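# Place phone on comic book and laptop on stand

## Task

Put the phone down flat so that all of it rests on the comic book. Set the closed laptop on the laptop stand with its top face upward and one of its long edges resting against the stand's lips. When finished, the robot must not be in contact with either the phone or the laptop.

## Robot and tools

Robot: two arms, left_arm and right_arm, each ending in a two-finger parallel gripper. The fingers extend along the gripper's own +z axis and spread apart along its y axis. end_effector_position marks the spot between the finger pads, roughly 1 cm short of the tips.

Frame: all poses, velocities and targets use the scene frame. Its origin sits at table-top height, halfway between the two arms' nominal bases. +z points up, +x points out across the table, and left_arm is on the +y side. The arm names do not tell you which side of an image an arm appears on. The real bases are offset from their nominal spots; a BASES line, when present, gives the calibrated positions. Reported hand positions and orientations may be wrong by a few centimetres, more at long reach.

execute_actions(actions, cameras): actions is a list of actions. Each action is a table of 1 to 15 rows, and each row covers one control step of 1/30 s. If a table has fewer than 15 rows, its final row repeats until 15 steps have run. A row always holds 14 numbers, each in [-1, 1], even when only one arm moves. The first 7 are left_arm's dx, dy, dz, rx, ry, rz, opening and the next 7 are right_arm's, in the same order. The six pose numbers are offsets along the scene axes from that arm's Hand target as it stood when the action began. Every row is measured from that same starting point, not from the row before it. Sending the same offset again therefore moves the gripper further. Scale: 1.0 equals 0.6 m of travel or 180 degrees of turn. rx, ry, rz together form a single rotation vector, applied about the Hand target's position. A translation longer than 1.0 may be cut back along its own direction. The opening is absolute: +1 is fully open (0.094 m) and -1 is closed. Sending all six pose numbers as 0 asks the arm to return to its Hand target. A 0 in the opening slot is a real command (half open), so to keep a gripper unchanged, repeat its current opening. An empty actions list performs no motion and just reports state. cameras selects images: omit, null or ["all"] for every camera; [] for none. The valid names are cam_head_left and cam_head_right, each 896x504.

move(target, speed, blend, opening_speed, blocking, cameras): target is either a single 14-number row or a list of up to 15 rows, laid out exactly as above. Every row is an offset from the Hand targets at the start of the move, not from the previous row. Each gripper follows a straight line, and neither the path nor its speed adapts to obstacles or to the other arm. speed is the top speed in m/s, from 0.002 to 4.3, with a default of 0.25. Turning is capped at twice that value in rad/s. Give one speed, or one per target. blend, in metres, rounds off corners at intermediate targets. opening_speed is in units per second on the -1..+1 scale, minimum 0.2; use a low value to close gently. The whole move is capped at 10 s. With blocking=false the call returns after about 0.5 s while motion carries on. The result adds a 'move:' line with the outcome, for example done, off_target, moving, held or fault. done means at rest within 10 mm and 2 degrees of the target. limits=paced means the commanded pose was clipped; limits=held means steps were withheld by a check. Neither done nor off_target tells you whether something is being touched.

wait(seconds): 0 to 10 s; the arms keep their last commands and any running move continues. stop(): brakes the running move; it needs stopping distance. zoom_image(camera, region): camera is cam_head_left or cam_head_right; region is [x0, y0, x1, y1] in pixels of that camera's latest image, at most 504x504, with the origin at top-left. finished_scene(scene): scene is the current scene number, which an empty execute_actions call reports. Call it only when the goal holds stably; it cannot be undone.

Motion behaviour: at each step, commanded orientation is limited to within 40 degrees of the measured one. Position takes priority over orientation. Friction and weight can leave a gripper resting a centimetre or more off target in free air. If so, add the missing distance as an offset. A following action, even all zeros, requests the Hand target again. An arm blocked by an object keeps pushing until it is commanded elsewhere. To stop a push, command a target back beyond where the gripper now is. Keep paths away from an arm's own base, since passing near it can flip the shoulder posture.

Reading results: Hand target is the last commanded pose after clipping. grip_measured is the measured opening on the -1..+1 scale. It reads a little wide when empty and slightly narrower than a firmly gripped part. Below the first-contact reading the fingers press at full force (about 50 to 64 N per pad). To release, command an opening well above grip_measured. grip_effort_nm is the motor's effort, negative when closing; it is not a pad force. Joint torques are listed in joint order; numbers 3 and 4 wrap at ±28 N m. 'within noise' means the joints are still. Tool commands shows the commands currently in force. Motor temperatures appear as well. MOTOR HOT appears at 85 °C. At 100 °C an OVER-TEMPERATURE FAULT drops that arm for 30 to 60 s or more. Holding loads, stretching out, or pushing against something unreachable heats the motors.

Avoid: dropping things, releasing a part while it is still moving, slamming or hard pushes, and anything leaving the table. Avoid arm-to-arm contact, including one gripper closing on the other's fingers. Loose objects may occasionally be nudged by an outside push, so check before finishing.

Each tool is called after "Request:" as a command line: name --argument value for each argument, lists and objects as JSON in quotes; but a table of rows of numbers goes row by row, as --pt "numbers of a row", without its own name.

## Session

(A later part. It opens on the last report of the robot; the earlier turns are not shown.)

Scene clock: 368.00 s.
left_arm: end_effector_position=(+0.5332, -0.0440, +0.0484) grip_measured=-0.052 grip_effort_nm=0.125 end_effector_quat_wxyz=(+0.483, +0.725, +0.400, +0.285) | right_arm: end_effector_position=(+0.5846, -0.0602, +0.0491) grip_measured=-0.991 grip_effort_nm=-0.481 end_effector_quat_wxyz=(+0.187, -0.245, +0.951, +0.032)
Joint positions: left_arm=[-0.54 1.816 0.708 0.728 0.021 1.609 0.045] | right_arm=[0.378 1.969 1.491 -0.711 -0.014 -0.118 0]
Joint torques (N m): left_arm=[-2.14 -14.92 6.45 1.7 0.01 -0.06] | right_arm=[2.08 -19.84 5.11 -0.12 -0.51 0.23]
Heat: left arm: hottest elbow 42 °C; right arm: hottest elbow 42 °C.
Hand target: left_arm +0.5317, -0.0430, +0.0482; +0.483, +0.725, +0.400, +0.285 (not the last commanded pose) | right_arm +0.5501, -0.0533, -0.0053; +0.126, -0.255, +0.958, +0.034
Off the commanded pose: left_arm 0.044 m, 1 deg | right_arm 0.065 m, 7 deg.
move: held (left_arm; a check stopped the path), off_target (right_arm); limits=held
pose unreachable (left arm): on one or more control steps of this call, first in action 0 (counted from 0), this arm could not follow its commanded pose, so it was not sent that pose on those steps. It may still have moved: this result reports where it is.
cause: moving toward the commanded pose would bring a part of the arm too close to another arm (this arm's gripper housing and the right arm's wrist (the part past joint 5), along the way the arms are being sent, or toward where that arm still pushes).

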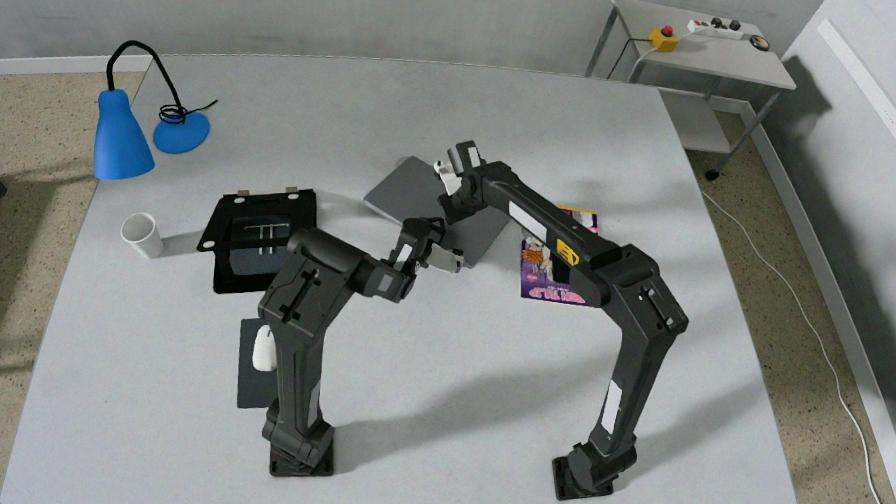

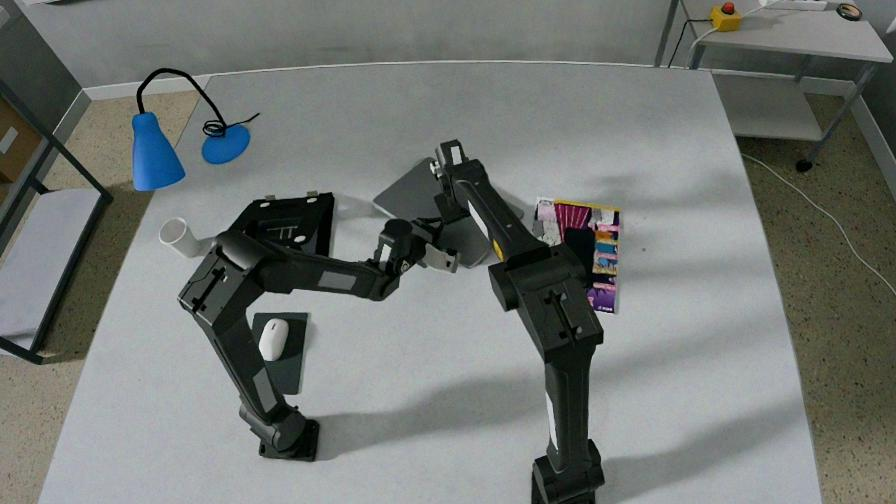

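Request:
move --pt "0.0 0.0 0.0 0 0 0 -0.05 0.03 -0.02 0.2 0.0 0 0 -1" --pt "0.0 0.0 0.0 0 0 0 -0.05 0.0 -0.3 0.3 0 0 0 -1" --speed 0.2 --cameras '[]'

Request:
move --pt "0.0 0.0 0.0 0 0 0 -0.95 0.0 0.0 0.0 0.0 0 0 -1" --opening_speed 0.3

Request:
zoom_image --camera "cam_head_left" --region '[340, 140, 540, 300]'

Request:
zoom_image --camera "cam_head_right" --region '[340, 140, 540, 300]'

Scene clock: 380.10 s.
left_arm: end_effector_position=(+0.5331, -0.0439, +0.0484) grip_measured=-0.052 grip_effort_nm=0.125 end_effector_quat_wxyz=(+0.483, +0.725, +0.400, +0.285) | right_arm: end_effector_position=(+0.5576, -0.2314, +0.1764) grip_measured=-0.991 grip_effort_nm=-0.476 end_effector_quat_wxyz=(+0.134, -0.252, +0.958, +0.033)
Joint positions: left_arm=[-0.54 1.815 0.708 0.728 0.021 1.609 0.045] | right_arm=[0.097 1.748 1.542 -1.109 -0.106 -0.399 0]
Joint torques (N m): left_arm=[-1.85 -15.15 5.97 1.95 0.05 -0.08] | right_arm=[0.15 -21.54 7.94 0.23 -0.12 0.07]
Motor temperatures (°C): left_arm=[22 26 40 24 27 23 27] | right_arm=[26 39 41 25 24 23 26]
Heat: left arm: hottest elbow 40 °C; right arm: hottest elbow 41 °C.
Hand target: left_arm +0.5318, -0.0431, +0.0484; +0.483, +0.725, +0.400, +0.285 | right_arm +0.5501, -0.2333, +0.1747; +0.126, -0.255, +0.958, +0.034
Off the commanded pose: left_arm 0.002 m, 0 deg | right_arm 0.008 m, 1 deg.
move: done

Scene clock: 383.33 s.
left_arm: end_effector_position=(+0.5326, -0.0436, +0.0479) grip_measured=-0.514 grip_effort_nm=-0.955 end_effector_quat_wxyz=(+0.486, +0.722, +0.401, +0.285) | right_arm: end_effector_position=(+0.5576, -0.2314, +0.1764) grip_measured=-0.991 grip_effort_nm=-0.471 end_effector_quat_wxyz=(+0.134, -0.253, +0.958, +0.033)
Joint positions: left_arm=[-0.54 1.819 0.704 0.741 0.021 1.602 0.023] | right_arm=[0.097 1.748 1.542 -1.109 -0.106 -0.4 0]
Joint torques (N m): left_arm=[-1.85 -16.5 6.28 1.26 -0.02 0.01] | right_arm=[0.26 -21.6 7.92 0.21 -0.12 0.08]
Heat: left arm: hottest elbow 40 °C; right arm: hottest elbow 41 °C.
Hand target: left_arm +0.5318, -0.0431, +0.0483; +0.483, +0.725, +0.400, +0.285 | right_arm +0.5501, -0.2333, +0.1747; +0.126, -0.255, +0.958, +0.034
Off the commanded pose: left_arm 0.001 m, 1 deg | right_arm 0.008 m, 1 deg.
move: done

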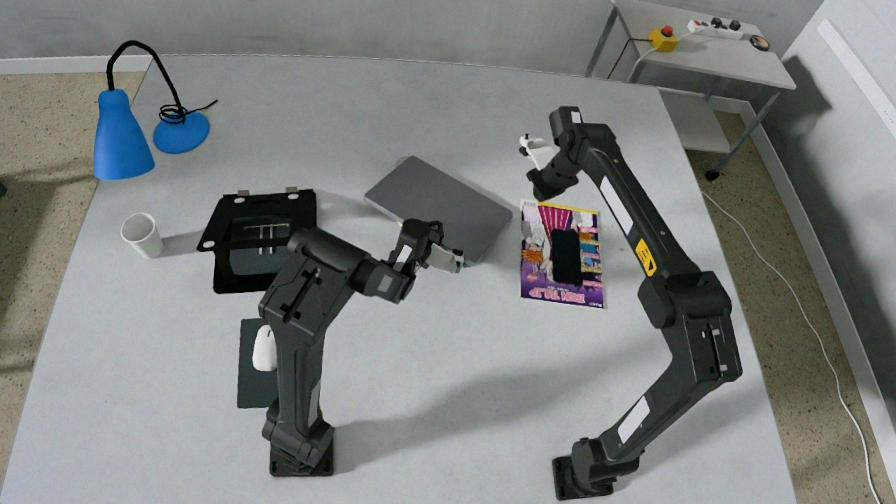

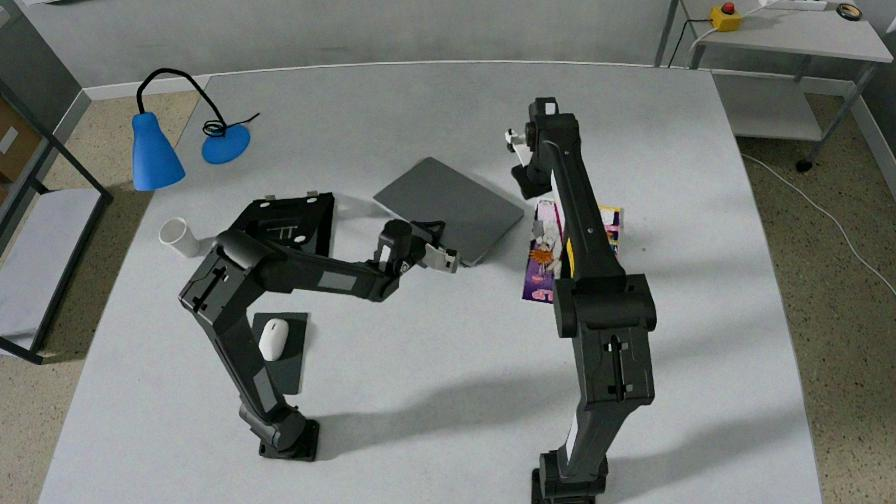

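Scaled by 2.520.

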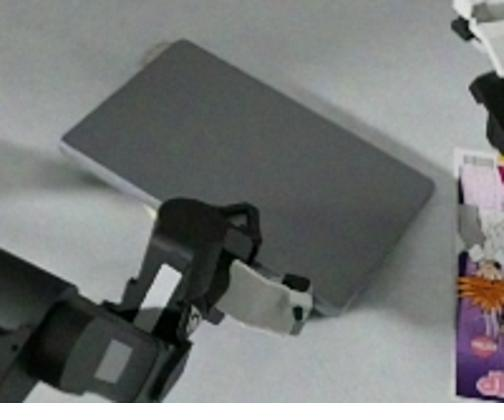

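Scaled by 2.520.

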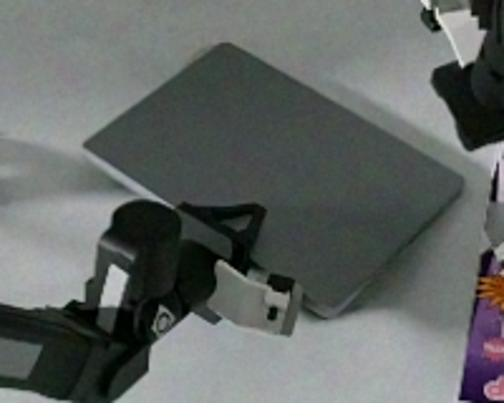

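Request:
move --pt "-0.125 0.085 0.03 0 0 0 -0.95 0.0 0.0 0.0 0.0 0 0 -1" --speed 0.1

Request:
zoom_image --camera "cam_head_left" --region '[320, 160, 520, 320]'

Request:
zoom_image --camera "cam_head_right" --region '[320, 160, 520, 320]'

Scene clock: 387.30 s.
left_arm: end_effector_position=(+0.4611, -0.0028, +0.0649) grip_measured=-0.604 grip_effort_nm=-0.979 end_effector_quat_wxyz=(+0.488, +0.724, +0.399, +0.280) | right_arm: end_effector_position=(+0.5576, -0.2314, +0.1764) grip_measured=-0.991 grip_effort_nm=-0.476 end_effector_quat_wxyz=(+0.134, -0.253, +0.958, +0.033)
Joint positions: left_arm=[-0.532 1.63 0.476 0.779 0.04 1.604 0.019] | right_arm=[0.097 1.748 1.542 -1.109 -0.106 -0.401 0]
Joint torques (N m): left_arm=[0.15 -13.63 3.82 1.54 0.1 0.11] | right_arm=[0.32 -21.54 7.95 0.21 -0.12 0.09]
Heat: left arm: hottest elbow 39 °C; right arm: hottest elbow 41 °C.
Hand target: left_arm +0.4567, +0.0080, +0.0663; +0.483, +0.725, +0.400, +0.285 | right_arm +0.5501, -0.2333, +0.1747; +0.126, -0.255, +0.958, +0.034
Off the commanded pose: left_arm 0.012 m, 1 deg | right_arm 0.008 m, 1 deg.
move: off_target (left_arm)

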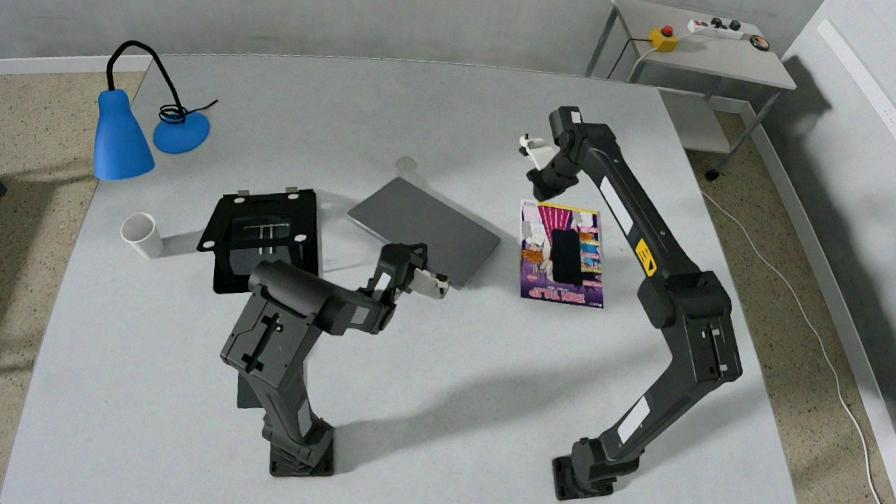

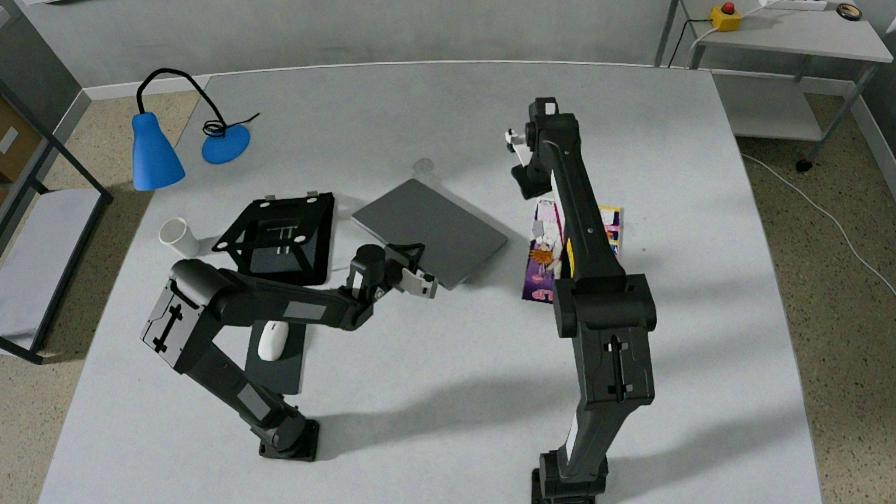

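Scaled by 2.520.

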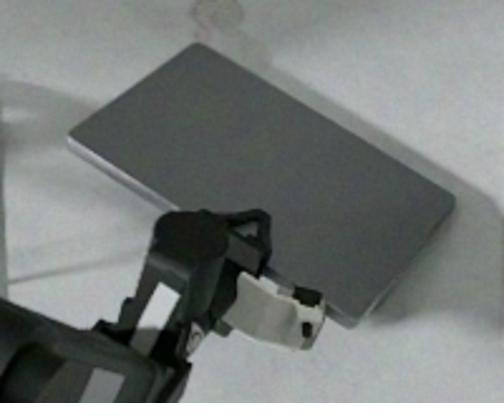

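Scaled by 2.520.

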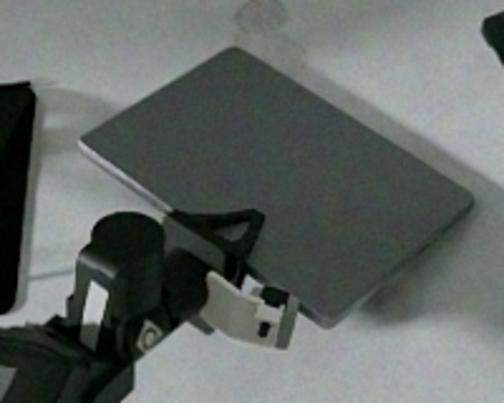

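Request:
move --pt "0 0 0 0 0 0 -0.95 0.025 0.172 -0.12 0.0 0 0 -1" --pt "0 0 0 0 0 0 -0.95 0.025 0.172 -0.325 0.0 0 0 -1" --pt "0 0 0 0 0 0 -0.45 0.025 0.172 -0.325 0.0 0 0 -1" --speed '[0.2,0.08,0.08]' --opening_speed 0.5

Request:
zoom_image --camera "cam_head_left" --region '[320, 160, 520, 320]'

Request:
zoom_image --camera "cam_head_right" --region '[320, 160, 520, 320]'

Scene clock: 398.80 s.
left_arm: end_effector_position=(+0.4541, +0.0041, +0.0549) grip_measured=-0.451 grip_effort_nm=0.071 end_effector_quat_wxyz=(+0.474, +0.734, +0.398, +0.279) | right_arm: end_effector_position=(+0.5797, -0.1295, +0.0195) grip_measured=-0.991 grip_effort_nm=-0.476 end_effector_quat_wxyz=(+0.160, -0.256, +0.953, +0.032)
Joint positions: left_arm=[-0.527 1.63 0.458 0.765 0.04 1.623 0.026] | right_arm=[0.267 1.97 1.417 -0.695 -0.059 -0.244 0]
Joint torques (N m): left_arm=[-0.32 -12.86 5.31 1.87 0.1 -0.11] | right_arm=[0.67 -19.55 6.28 0.79 -0.18 0.23]
Heat: left arm: hottest elbow 38 °C; right arm: hottest elbow 41 °C.
Hand target: left_arm +0.4568, +0.0079, +0.0663; +0.483, +0.725, +0.400, +0.285 | right_arm +0.5651, -0.1301, -0.0202; +0.126, -0.255, +0.958, +0.034
Off the commanded pose: left_arm 0.012 m, 2 deg | right_arm 0.042 m, 4 deg.
move: off_target (left_arm, right_arm); target 3's new opening was sent with left_arm's hand 0.012 m and 1 deg from that target

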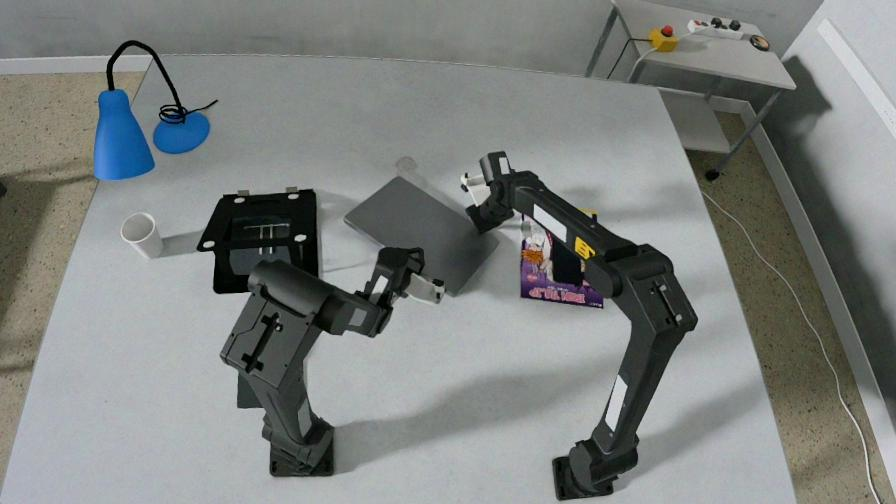

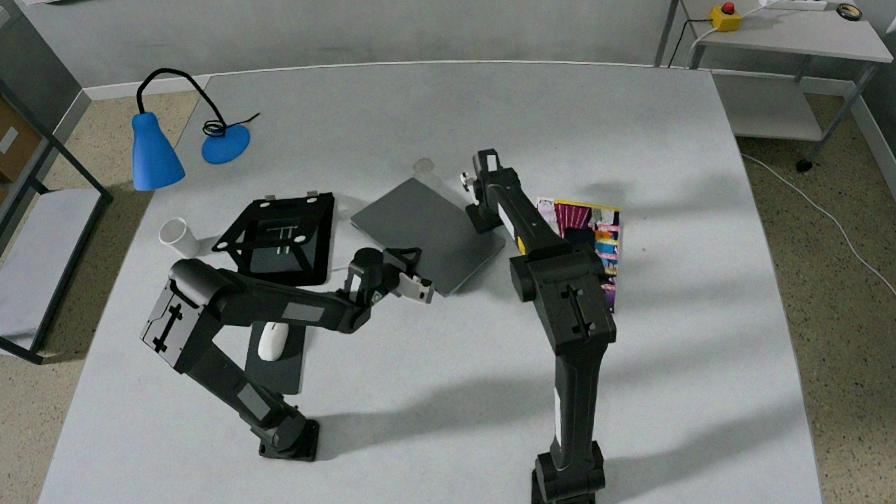

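Scaled by 2.520.

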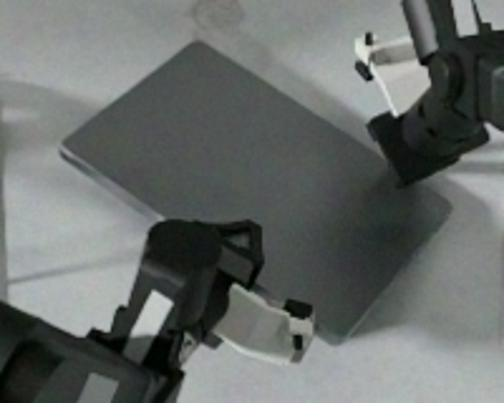

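Scaled by 2.520.

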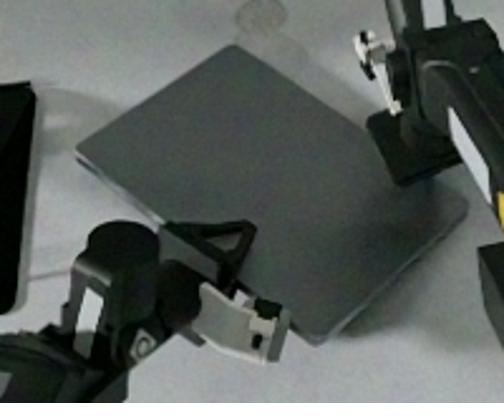

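Request:
move --pt "0.0 0.0 -0.02 0 0 0 -0.35 0 0 0 0.0 0 0 -1" --pt "0.075 -0.05 -0.02 0 0 0 -0.35 0 0 0 0.0 0 0 -1" --speed '[0.08,0.08]'

Request:
zoom_image --camera "cam_head_left" --region '[320, 160, 520, 320]'

Request:
zoom_image --camera "cam_head_right" --region '[320, 160, 520, 320]'

Scene clock: 403.90 s.
left_arm: end_effector_position=(+0.4635, +0.0000, +0.0397) grip_measured=-0.348 grip_effort_nm=-0.071 end_effector_quat_wxyz=(+0.462, +0.743, +0.395, +0.280) | right_arm: end_effector_position=(+0.5866, -0.1386, +0.0208) grip_measured=-0.991 grip_effort_nm=-0.476 end_effector_quat_wxyz=(+0.169, -0.249, +0.953, +0.025)
Joint positions: left_arm=[-0.526 1.691 0.49 0.772 0.037 1.644 0.031] | right_arm=[0.253 1.97 1.417 -0.677 -0.048 -0.244 0]
Joint torques (N m): left_arm=[-1.55 -10.17 14.56 1.2 -0.23 -0.36] | right_arm=[1.61 -19.31 6.38 0.24 -0.54 0.22]
Heat: left arm: hottest elbow 38 °C; right arm: hottest elbow 41 °C.
Hand target: left_arm +0.5017, -0.0222, +0.0544; +0.483, +0.725, +0.400, +0.285 | right_arm +0.5652, -0.1301, -0.0202; +0.126, -0.255, +0.958, +0.034
Off the commanded pose: left_arm 0.047 m, 3 deg | right_arm 0.047 m, 5 deg.
move: off_target (left_arm, right_arm)

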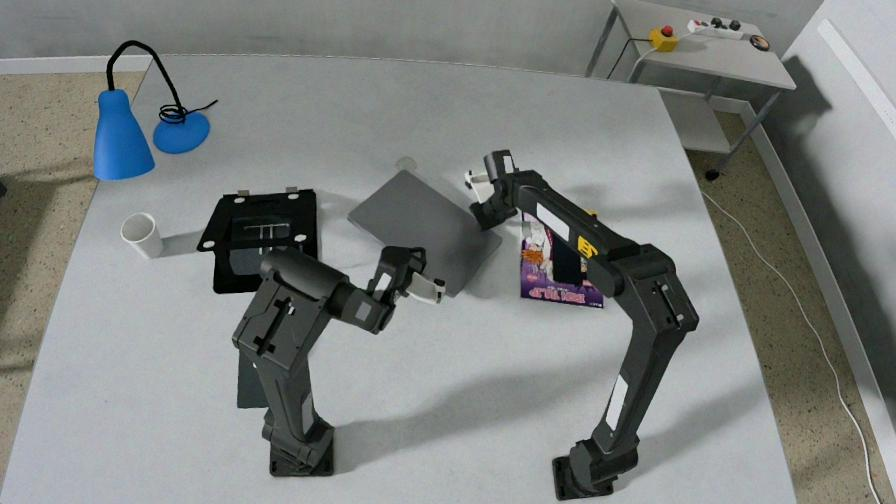

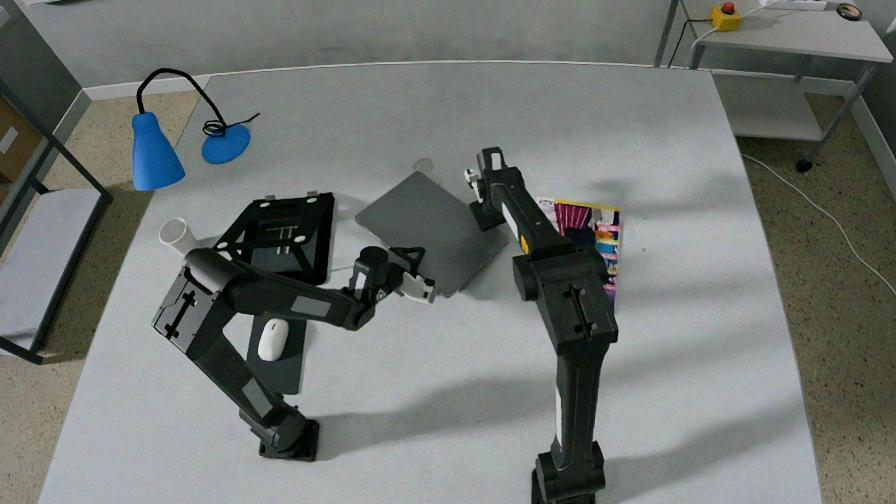

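Scaled by 2.520.

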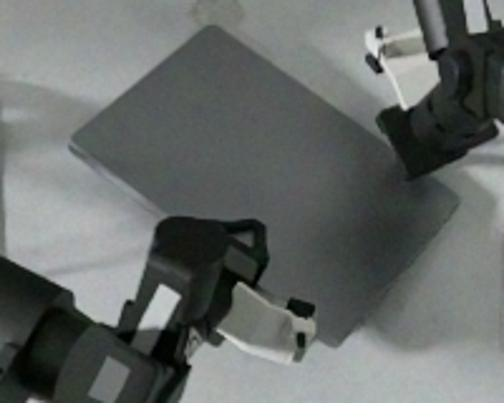

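Scaled by 2.520.

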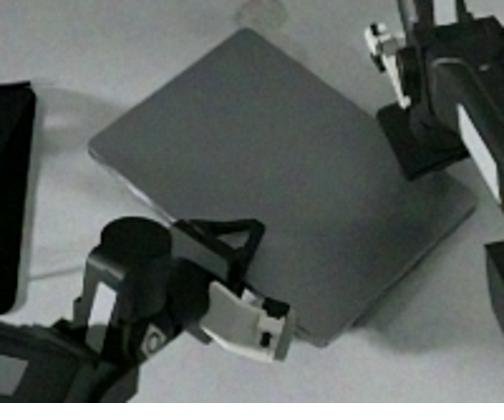

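Request:
move --pt "-0.03 0.02 -0.01 0 0 0 -0.35 0.06 -0.05 0.02 0.0 0 0 -1" --pt "-0.03 0.02 -0.03 0 0 0 -0.05 0.15 0.06 0.0 0.0 0 0 -1" --pt "-0.03 0.02 -0.035 0 0 0 -0.05 0.135 0.068 0.0 0.0 0 0 -1" --speed '[0.08,0.08,0.06]'

Request:
zoom_image --camera "cam_head_left" --region '[320, 160, 520, 320]'

Request:
zoom_image --camera "cam_head_right" --region '[320, 160, 520, 320]'

Scene clock: 415.43 s.
left_arm: end_effector_position=(+0.4693, -0.0034, +0.0315) grip_measured=-0.052 grip_effort_nm=0.139 end_effector_quat_wxyz=(+0.476, +0.732, +0.398, +0.281) | right_arm: end_effector_position=(+0.6529, -0.1064, +0.0191) grip_measured=-0.991 grip_effort_nm=-0.476 end_effector_quat_wxyz=(+0.152, -0.248, +0.956, +0.031)
Joint positions: left_arm=[-0.526 1.754 0.5 0.854 0.038 1.623 0.045] | right_arm=[0.272 2.157 1.74 -0.847 -0.054 -0.221 0]
Joint torques (N m): left_arm=[-1.85 -10.81 8.44 1.98 -0.12 -0.18] | right_arm=[2.08 -21.66 9.09 0.75 -0.13 0.2]
Heat: left arm: hottest elbow 39 °C; right arm: hottest elbow 41 °C.
Hand target: left_arm +0.4837, -0.0102, +0.0333; +0.483, +0.725, +0.400, +0.285 | right_arm +0.6461, -0.0892, -0.0203; +0.126, -0.255, +0.958, +0.034
Off the commanded pose: left_arm 0.016 m, 1 deg | right_arm 0.043 m, 3 deg.
move: off_target (left_arm, right_arm); target 2's new opening was sent with left_arm's hand 0.019 m and 1 deg from that target

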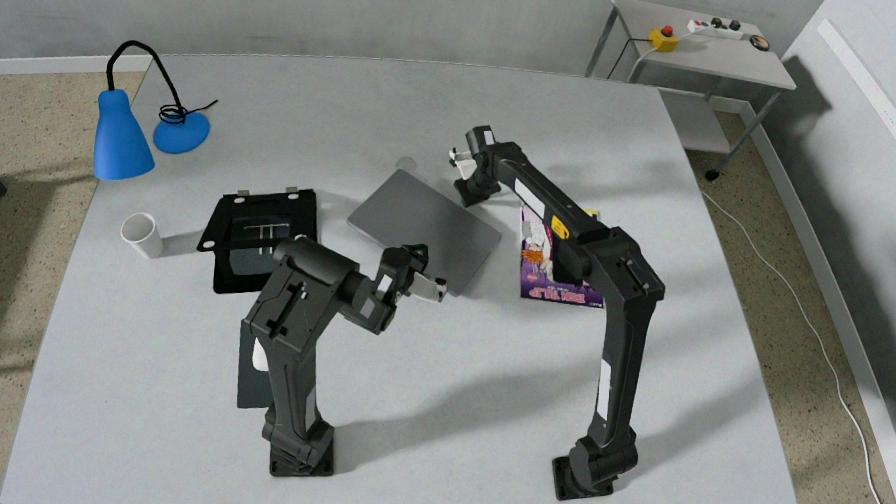

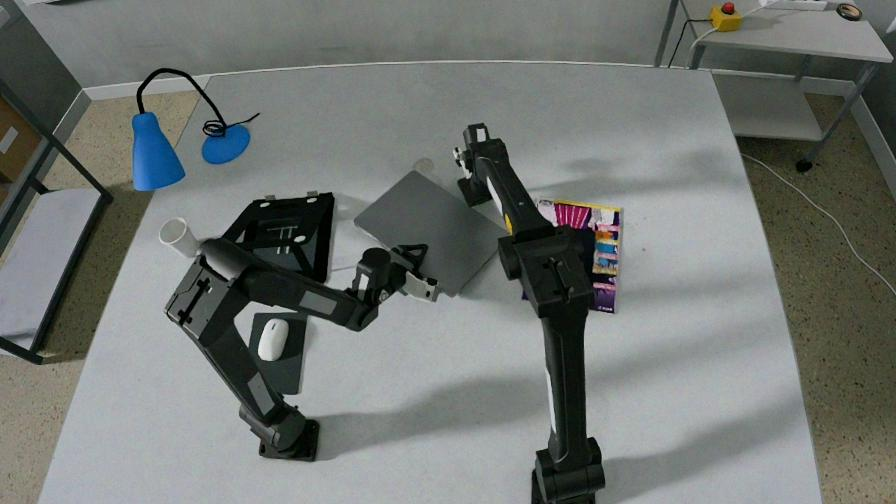

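Scaled by 2.520.

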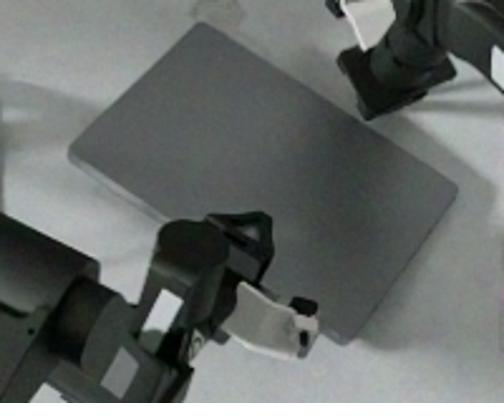

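Scaled by 2.520.

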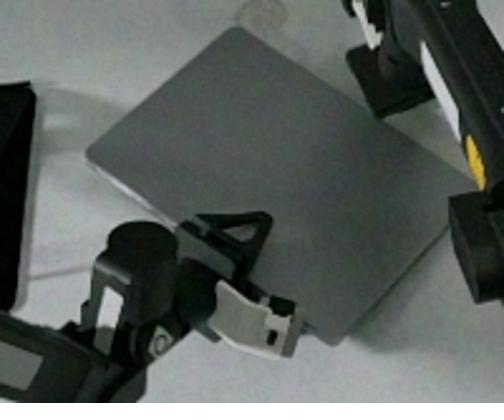

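Request:
move --pt "0.1 -0.07 -0.005 0 0 0 -0.05 -0.02 0.015 0.01 0.0 0 0 -1" --speed '[0.08]'

Request:
zoom_image --camera "cam_head_left" --region '[320, 160, 520, 320]'

Request:
zoom_image --camera "cam_head_right" --region '[320, 160, 520, 320]'

Scene clock: 420.37 s.
left_arm: end_effector_position=(+0.5078, -0.0255, +0.0323) grip_measured=-0.052 grip_effort_nm=0.129 end_effector_quat_wxyz=(+0.475, +0.730, +0.402, +0.283) | right_arm: end_effector_position=(+0.6594, -0.1031, +0.0213) grip_measured=-0.991 grip_effort_nm=-0.471 end_effector_quat_wxyz=(+0.167, -0.244, +0.955, +0.020)
Joint positions: left_arm=[-0.532 1.811 0.623 0.789 0.025 1.614 0.045] | right_arm=[0.28 2.157 1.74 -0.816 -0.028 -0.21 0]
Joint torques (N m): left_arm=[-1.67 -8.23 15.58 0.81 -0.3 -0.17] | right_arm=[2.78 -24 7.09 -0.14 -0.78 0.29]
Heat: left arm: hottest elbow 39 °C; right arm: hottest elbow 41 °C.
Hand target: left_arm +0.5437, -0.0520, +0.0302; +0.483, +0.725, +0.400, +0.285 | right_arm +0.6341, -0.0804, -0.0143; +0.126, -0.255, +0.958, +0.034
Off the commanded pose: left_arm 0.045 m, 1 deg | right_arm 0.049 m, 5 deg.
move: off_target (left_arm, right_arm)

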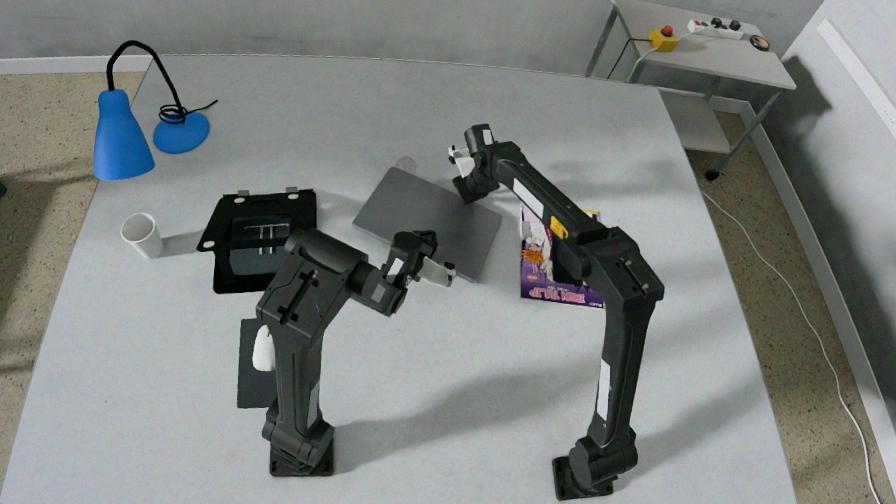

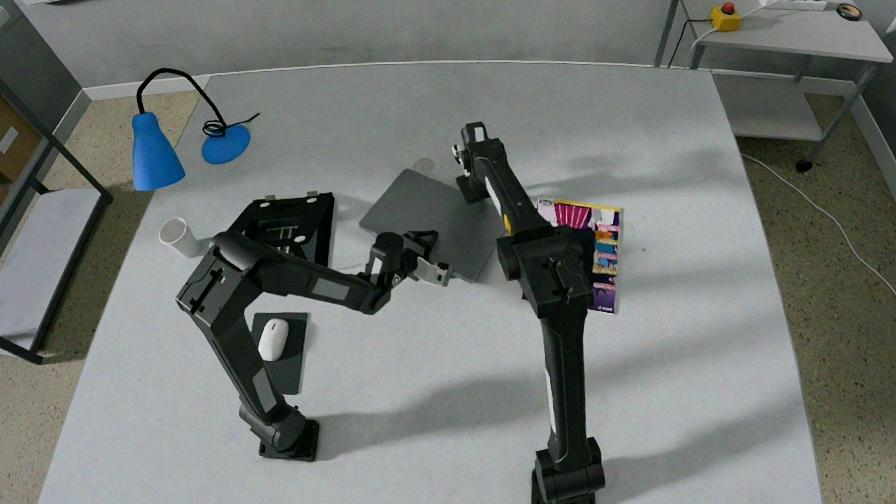

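Scaled by 2.520.

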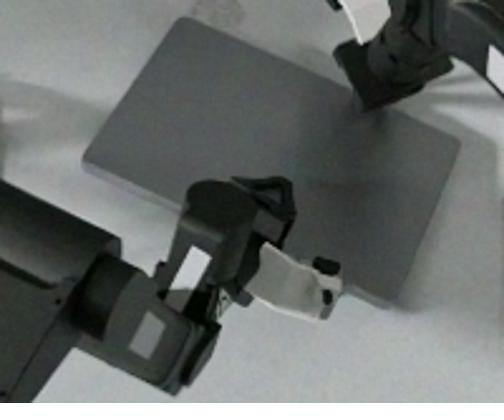

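Scaled by 2.520.

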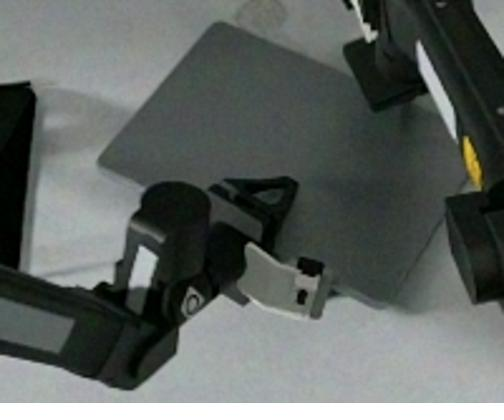

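Request:
move --pt "0.05 -0.03 -0.005 0 0 0.04 -0.05 -0.03 0.02 0.0 0.0 0 0 -1" --speed '[0.08]'

Request:
zoom_image --camera "cam_head_left" --region '[320, 160, 520, 320]'

Request:
zoom_image --camera "cam_head_right" --region '[320, 160, 520, 320]'

Scene clock: 426.13 s.
left_arm: end_effector_position=(+0.5486, -0.0543, +0.0331) grip_measured=-0.052 grip_effort_nm=0.134 end_effector_quat_wxyz=(+0.461, +0.703, +0.441, +0.316) | right_arm: end_effector_position=(+0.6537, -0.0825, +0.0450) grip_measured=-0.991 grip_effort_nm=-0.471 end_effector_quat_wxyz=(+0.190, -0.243, +0.951, +0.028)
Joint positions: left_arm=[-0.589 1.886 0.767 0.731 -0.139 1.555 0.045] | right_arm=[0.309 2.11 1.712 -0.788 -0.03 -0.179 0]
Joint torques (N m): left_arm=[-1.55 -11.52 13.68 0.91 -0.11 -0.21] | right_arm=[2.49 -22.18 5.11 -0.28 -0.49 0.22]
Heat: left arm: hottest elbow 40 °C; right arm: hottest elbow 40 °C.
Hand target: left_arm +0.5737, -0.0700, +0.0272; +0.464, +0.699, +0.444, +0.315 | right_arm +0.6162, -0.0682, -0.0143; +0.126, -0.255, +0.958, +0.034
Off the commanded pose: left_arm 0.030 m, 1 deg | right_arm 0.072 m, 8 deg.
move: off_target (left_arm, right_arm)

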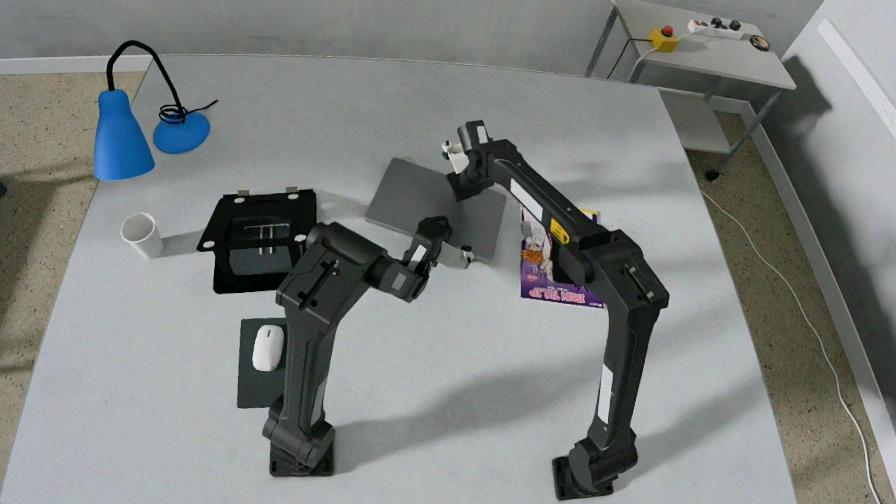

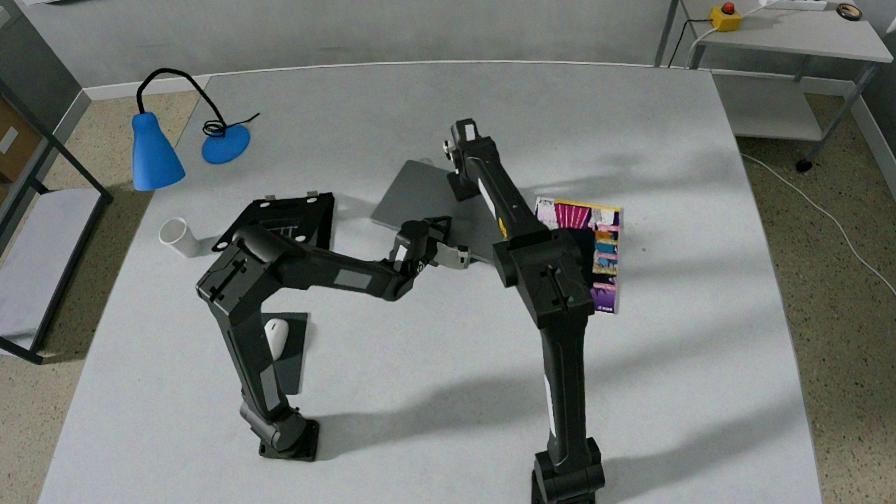

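Scaled by 2.520.

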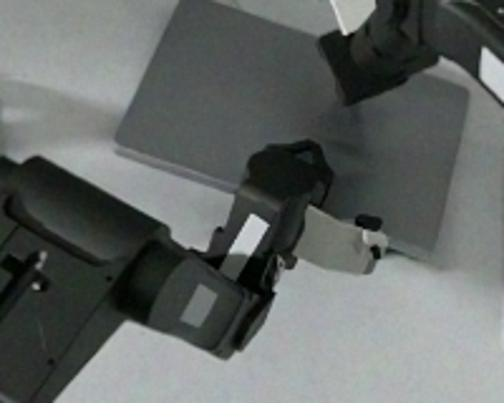

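Scaled by 2.520.

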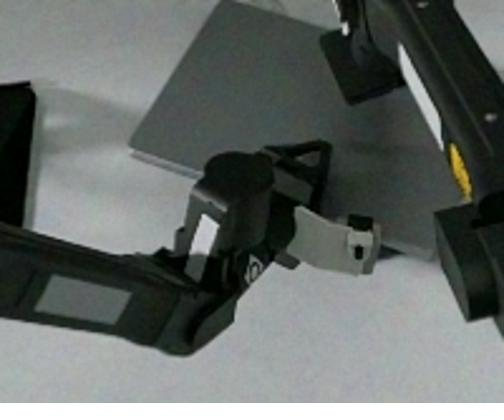

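Request:
move --pt "0.0 0.0 0.0 0 0 0.0 -0.95 0.0 0.0 0.0 0.0 0 0 -1" --opening_speed 0.3 --cameras '[]'

Request:
move --pt "0.0 0.0 0.0 0 0 0.0 -0.95 0.04 -0.0 0.2 0.0 0 0 -1" --pt "-0.03 0.0 0.1 0 0 0.0 -0.95 -0.1 -0.3 0.35 0.0 0 0 -1" --speed 0.15

Request:
zoom_image --camera "cam_head_left" --region '[320, 140, 540, 300]'

Request:
zoom_image --camera "cam_head_right" --region '[320, 140, 540, 300]'

Scene clock: 436.73 s.
left_arm: end_effector_position=(+0.5598, -0.0610, +0.0468) grip_measured=-0.547 grip_effort_nm=-0.945 end_effector_quat_wxyz=(+0.491, +0.673, +0.459, +0.309) | right_arm: end_effector_position=(+0.6536, -0.0822, +0.0465) grip_measured=-0.991 grip_effort_nm=-0.471 end_effector_quat_wxyz=(+0.191, -0.242, +0.951, +0.029)
Joint positions: left_arm=[-0.589 1.893 0.792 0.765 -0.141 1.485 0.021] | right_arm=[0.309 2.108 1.712 -0.788 -0.032 -0.178 0]
Joint torques (N m): left_arm=[-1.38 -12.16 11.74 0.06 0.03 0.5] | right_arm=[2.55 -22.24 5.07 -0.2 -0.44 0.24]
Heat: left arm: hottest elbow 40 °C; right arm: hottest shoulder 40 °C.
Hand target: left_arm +0.5738, -0.0701, +0.0274; +0.464, +0.699, +0.444, +0.315 | right_arm +0.6161, -0.0683, -0.0144; +0.126, -0.255, +0.958, +0.034
Off the commanded pose: left_arm 0.026 m, 5 deg | right_arm 0.073 m, 8 deg.
move: off_target (left_arm, right_arm)

Scene clock: 439.87 s.
left_arm: end_effector_position=(+0.5617, -0.0630, +0.0706) grip_measured=-0.621 grip_effort_nm=-1.009 end_effector_quat_wxyz=(+0.471, +0.682, +0.475, +0.296) | right_arm: end_effector_position=(+0.5634, -0.2447, +0.1995) grip_measured=-0.991 grip_effort_nm=-0.466 end_effector_quat_wxyz=(+0.136, -0.254, +0.957, +0.033)
Joint positions: left_arm=[-0.592 1.805 0.82 0.588 -0.151 1.461 0.018] | right_arm=[0.072 1.747 1.603 -1.169 -0.112 -0.427 0]
Joint torques (N m): left_arm=[-2.26 -19.43 7.08 0.85 -0.42 0.68] | right_arm=[-0.03 -21.48 8.14 0.18 -0.13 0.07]
Heat: left arm: hottest elbow 40 °C; right arm: hottest shoulder 40 °C.
Hand target: left_arm +0.5558, -0.0701, +0.0873; +0.464, +0.699, +0.444, +0.315 | right_arm +0.5561, -0.2483, +0.1957; +0.126, -0.255, +0.958, +0.034
Off the commanded pose: left_arm 0.019 m, 5 deg | right_arm 0.009 m, 1 deg.
move: off_target (left_arm)

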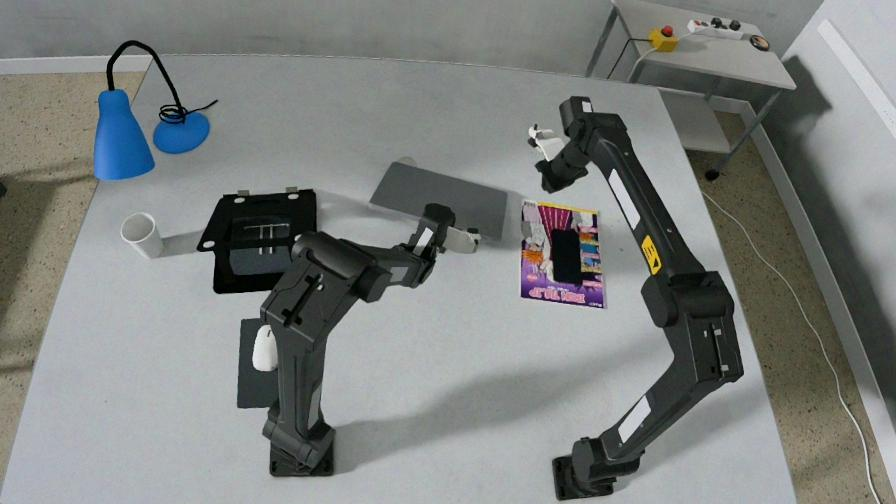

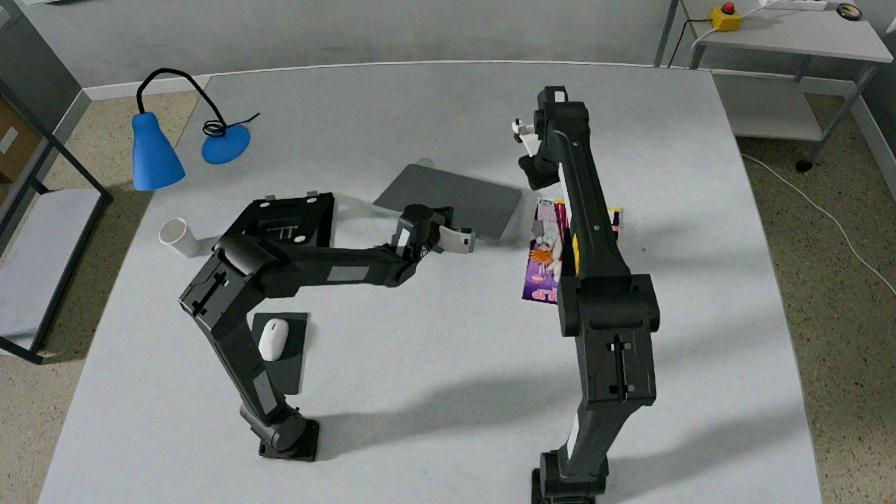

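Scaled by 2.291.

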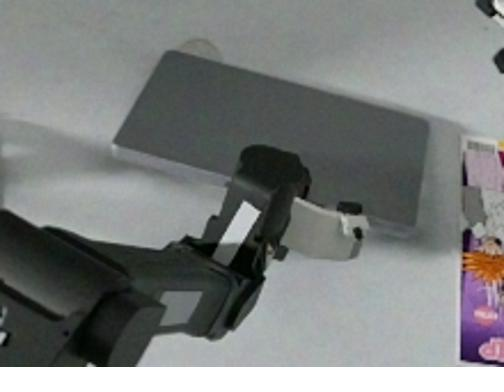

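Scaled by 2.291.

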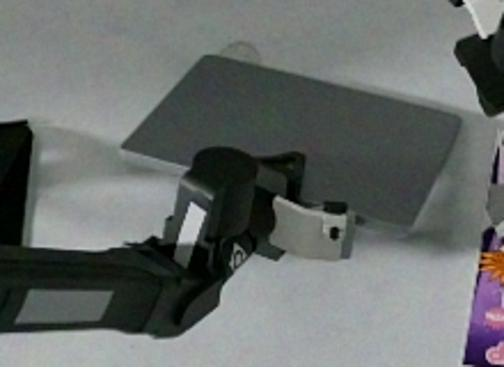

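Request:
move --pt "-0.15 0.08 0.15 0 0 0.0 -0.95 0 0 0 0.0 0 0 -1" --speed 0.1

Request:
zoom_image --camera "cam_head_left" --region '[320, 140, 540, 300]'

Request:
zoom_image --camera "cam_head_right" --region '[320, 140, 540, 300]'

Scene clock: 445.10 s.
left_arm: end_effector_position=(+0.4538, -0.0054, +0.1051) grip_measured=-0.631 grip_effort_nm=-1.009 end_effector_quat_wxyz=(+0.405, +0.724, +0.486, +0.275) | right_arm: end_effector_position=(+0.5634, -0.2447, +0.1995) grip_measured=-0.991 grip_effort_nm=-0.481 end_effector_quat_wxyz=(+0.136, -0.254, +0.957, +0.032)
Joint positions: left_arm=[-0.621 1.401 0.573 0.271 -0.179 1.466 0.017] | right_arm=[0.072 1.747 1.603 -1.169 -0.112 -0.428 0]
Joint torques (N m): left_arm=[-2.96 -17.79 11.56 3.06 -0.42 0.5] | right_arm=[0.03 -21.42 7.98 0.2 -0.12 0.08]
Heat: left arm: hottest elbow 40 °C; right arm: hottest elbow 40 °C.
Hand target: left_arm +0.4658, -0.0222, +0.1775; +0.464, +0.699, +0.444, +0.315 | right_arm +0.5561, -0.2483, +0.1957; +0.126, -0.255, +0.958, +0.034
Off the commanded pose: left_arm 0.075 m, 10 deg | right_arm 0.009 m, 1 deg.
move: off_target (left_arm)

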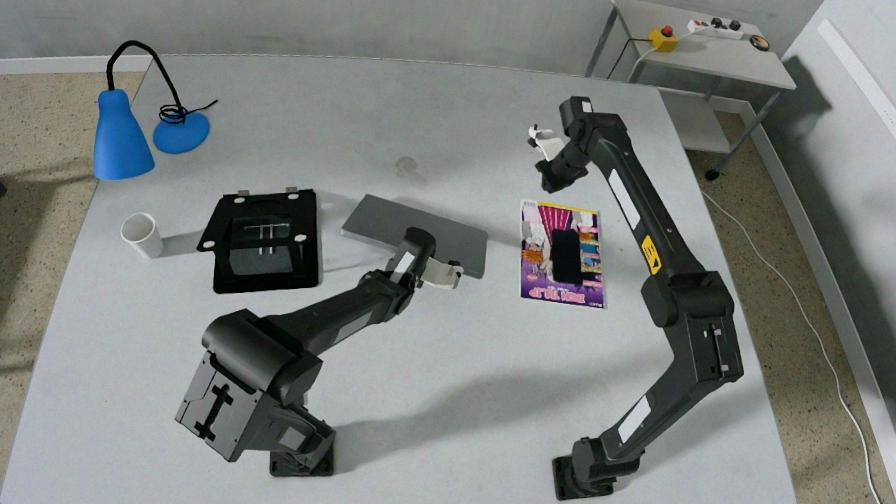

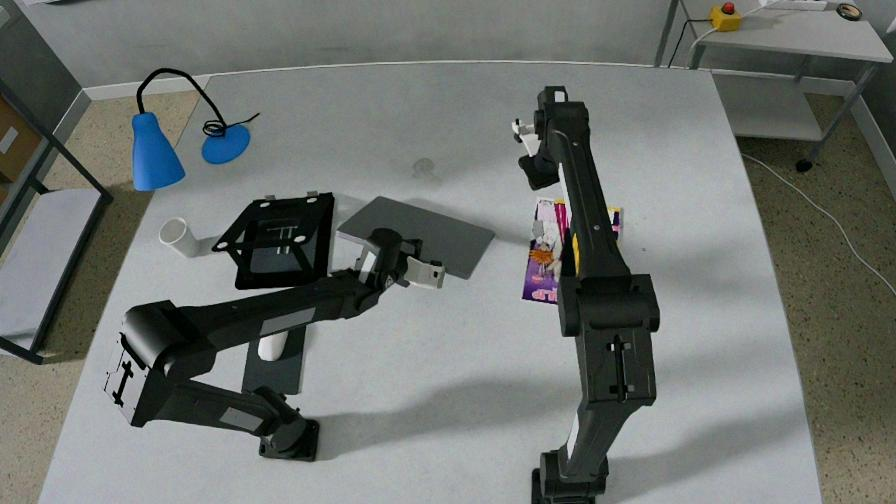

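Scaled by 2.291.

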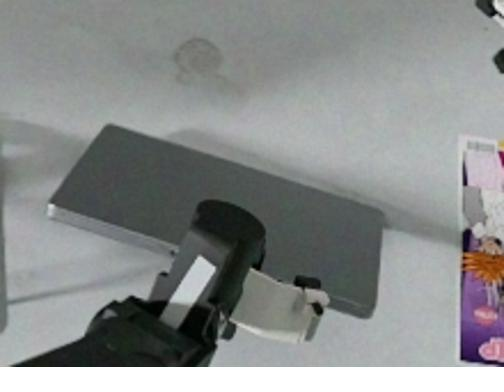

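Scaled by 2.291.

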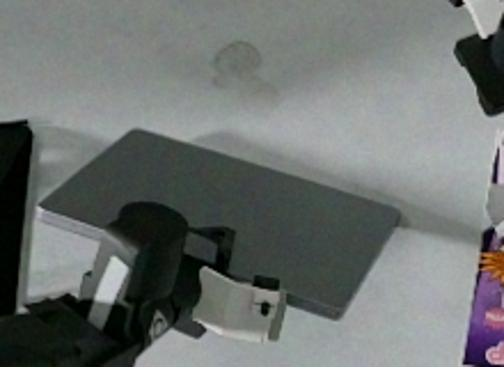

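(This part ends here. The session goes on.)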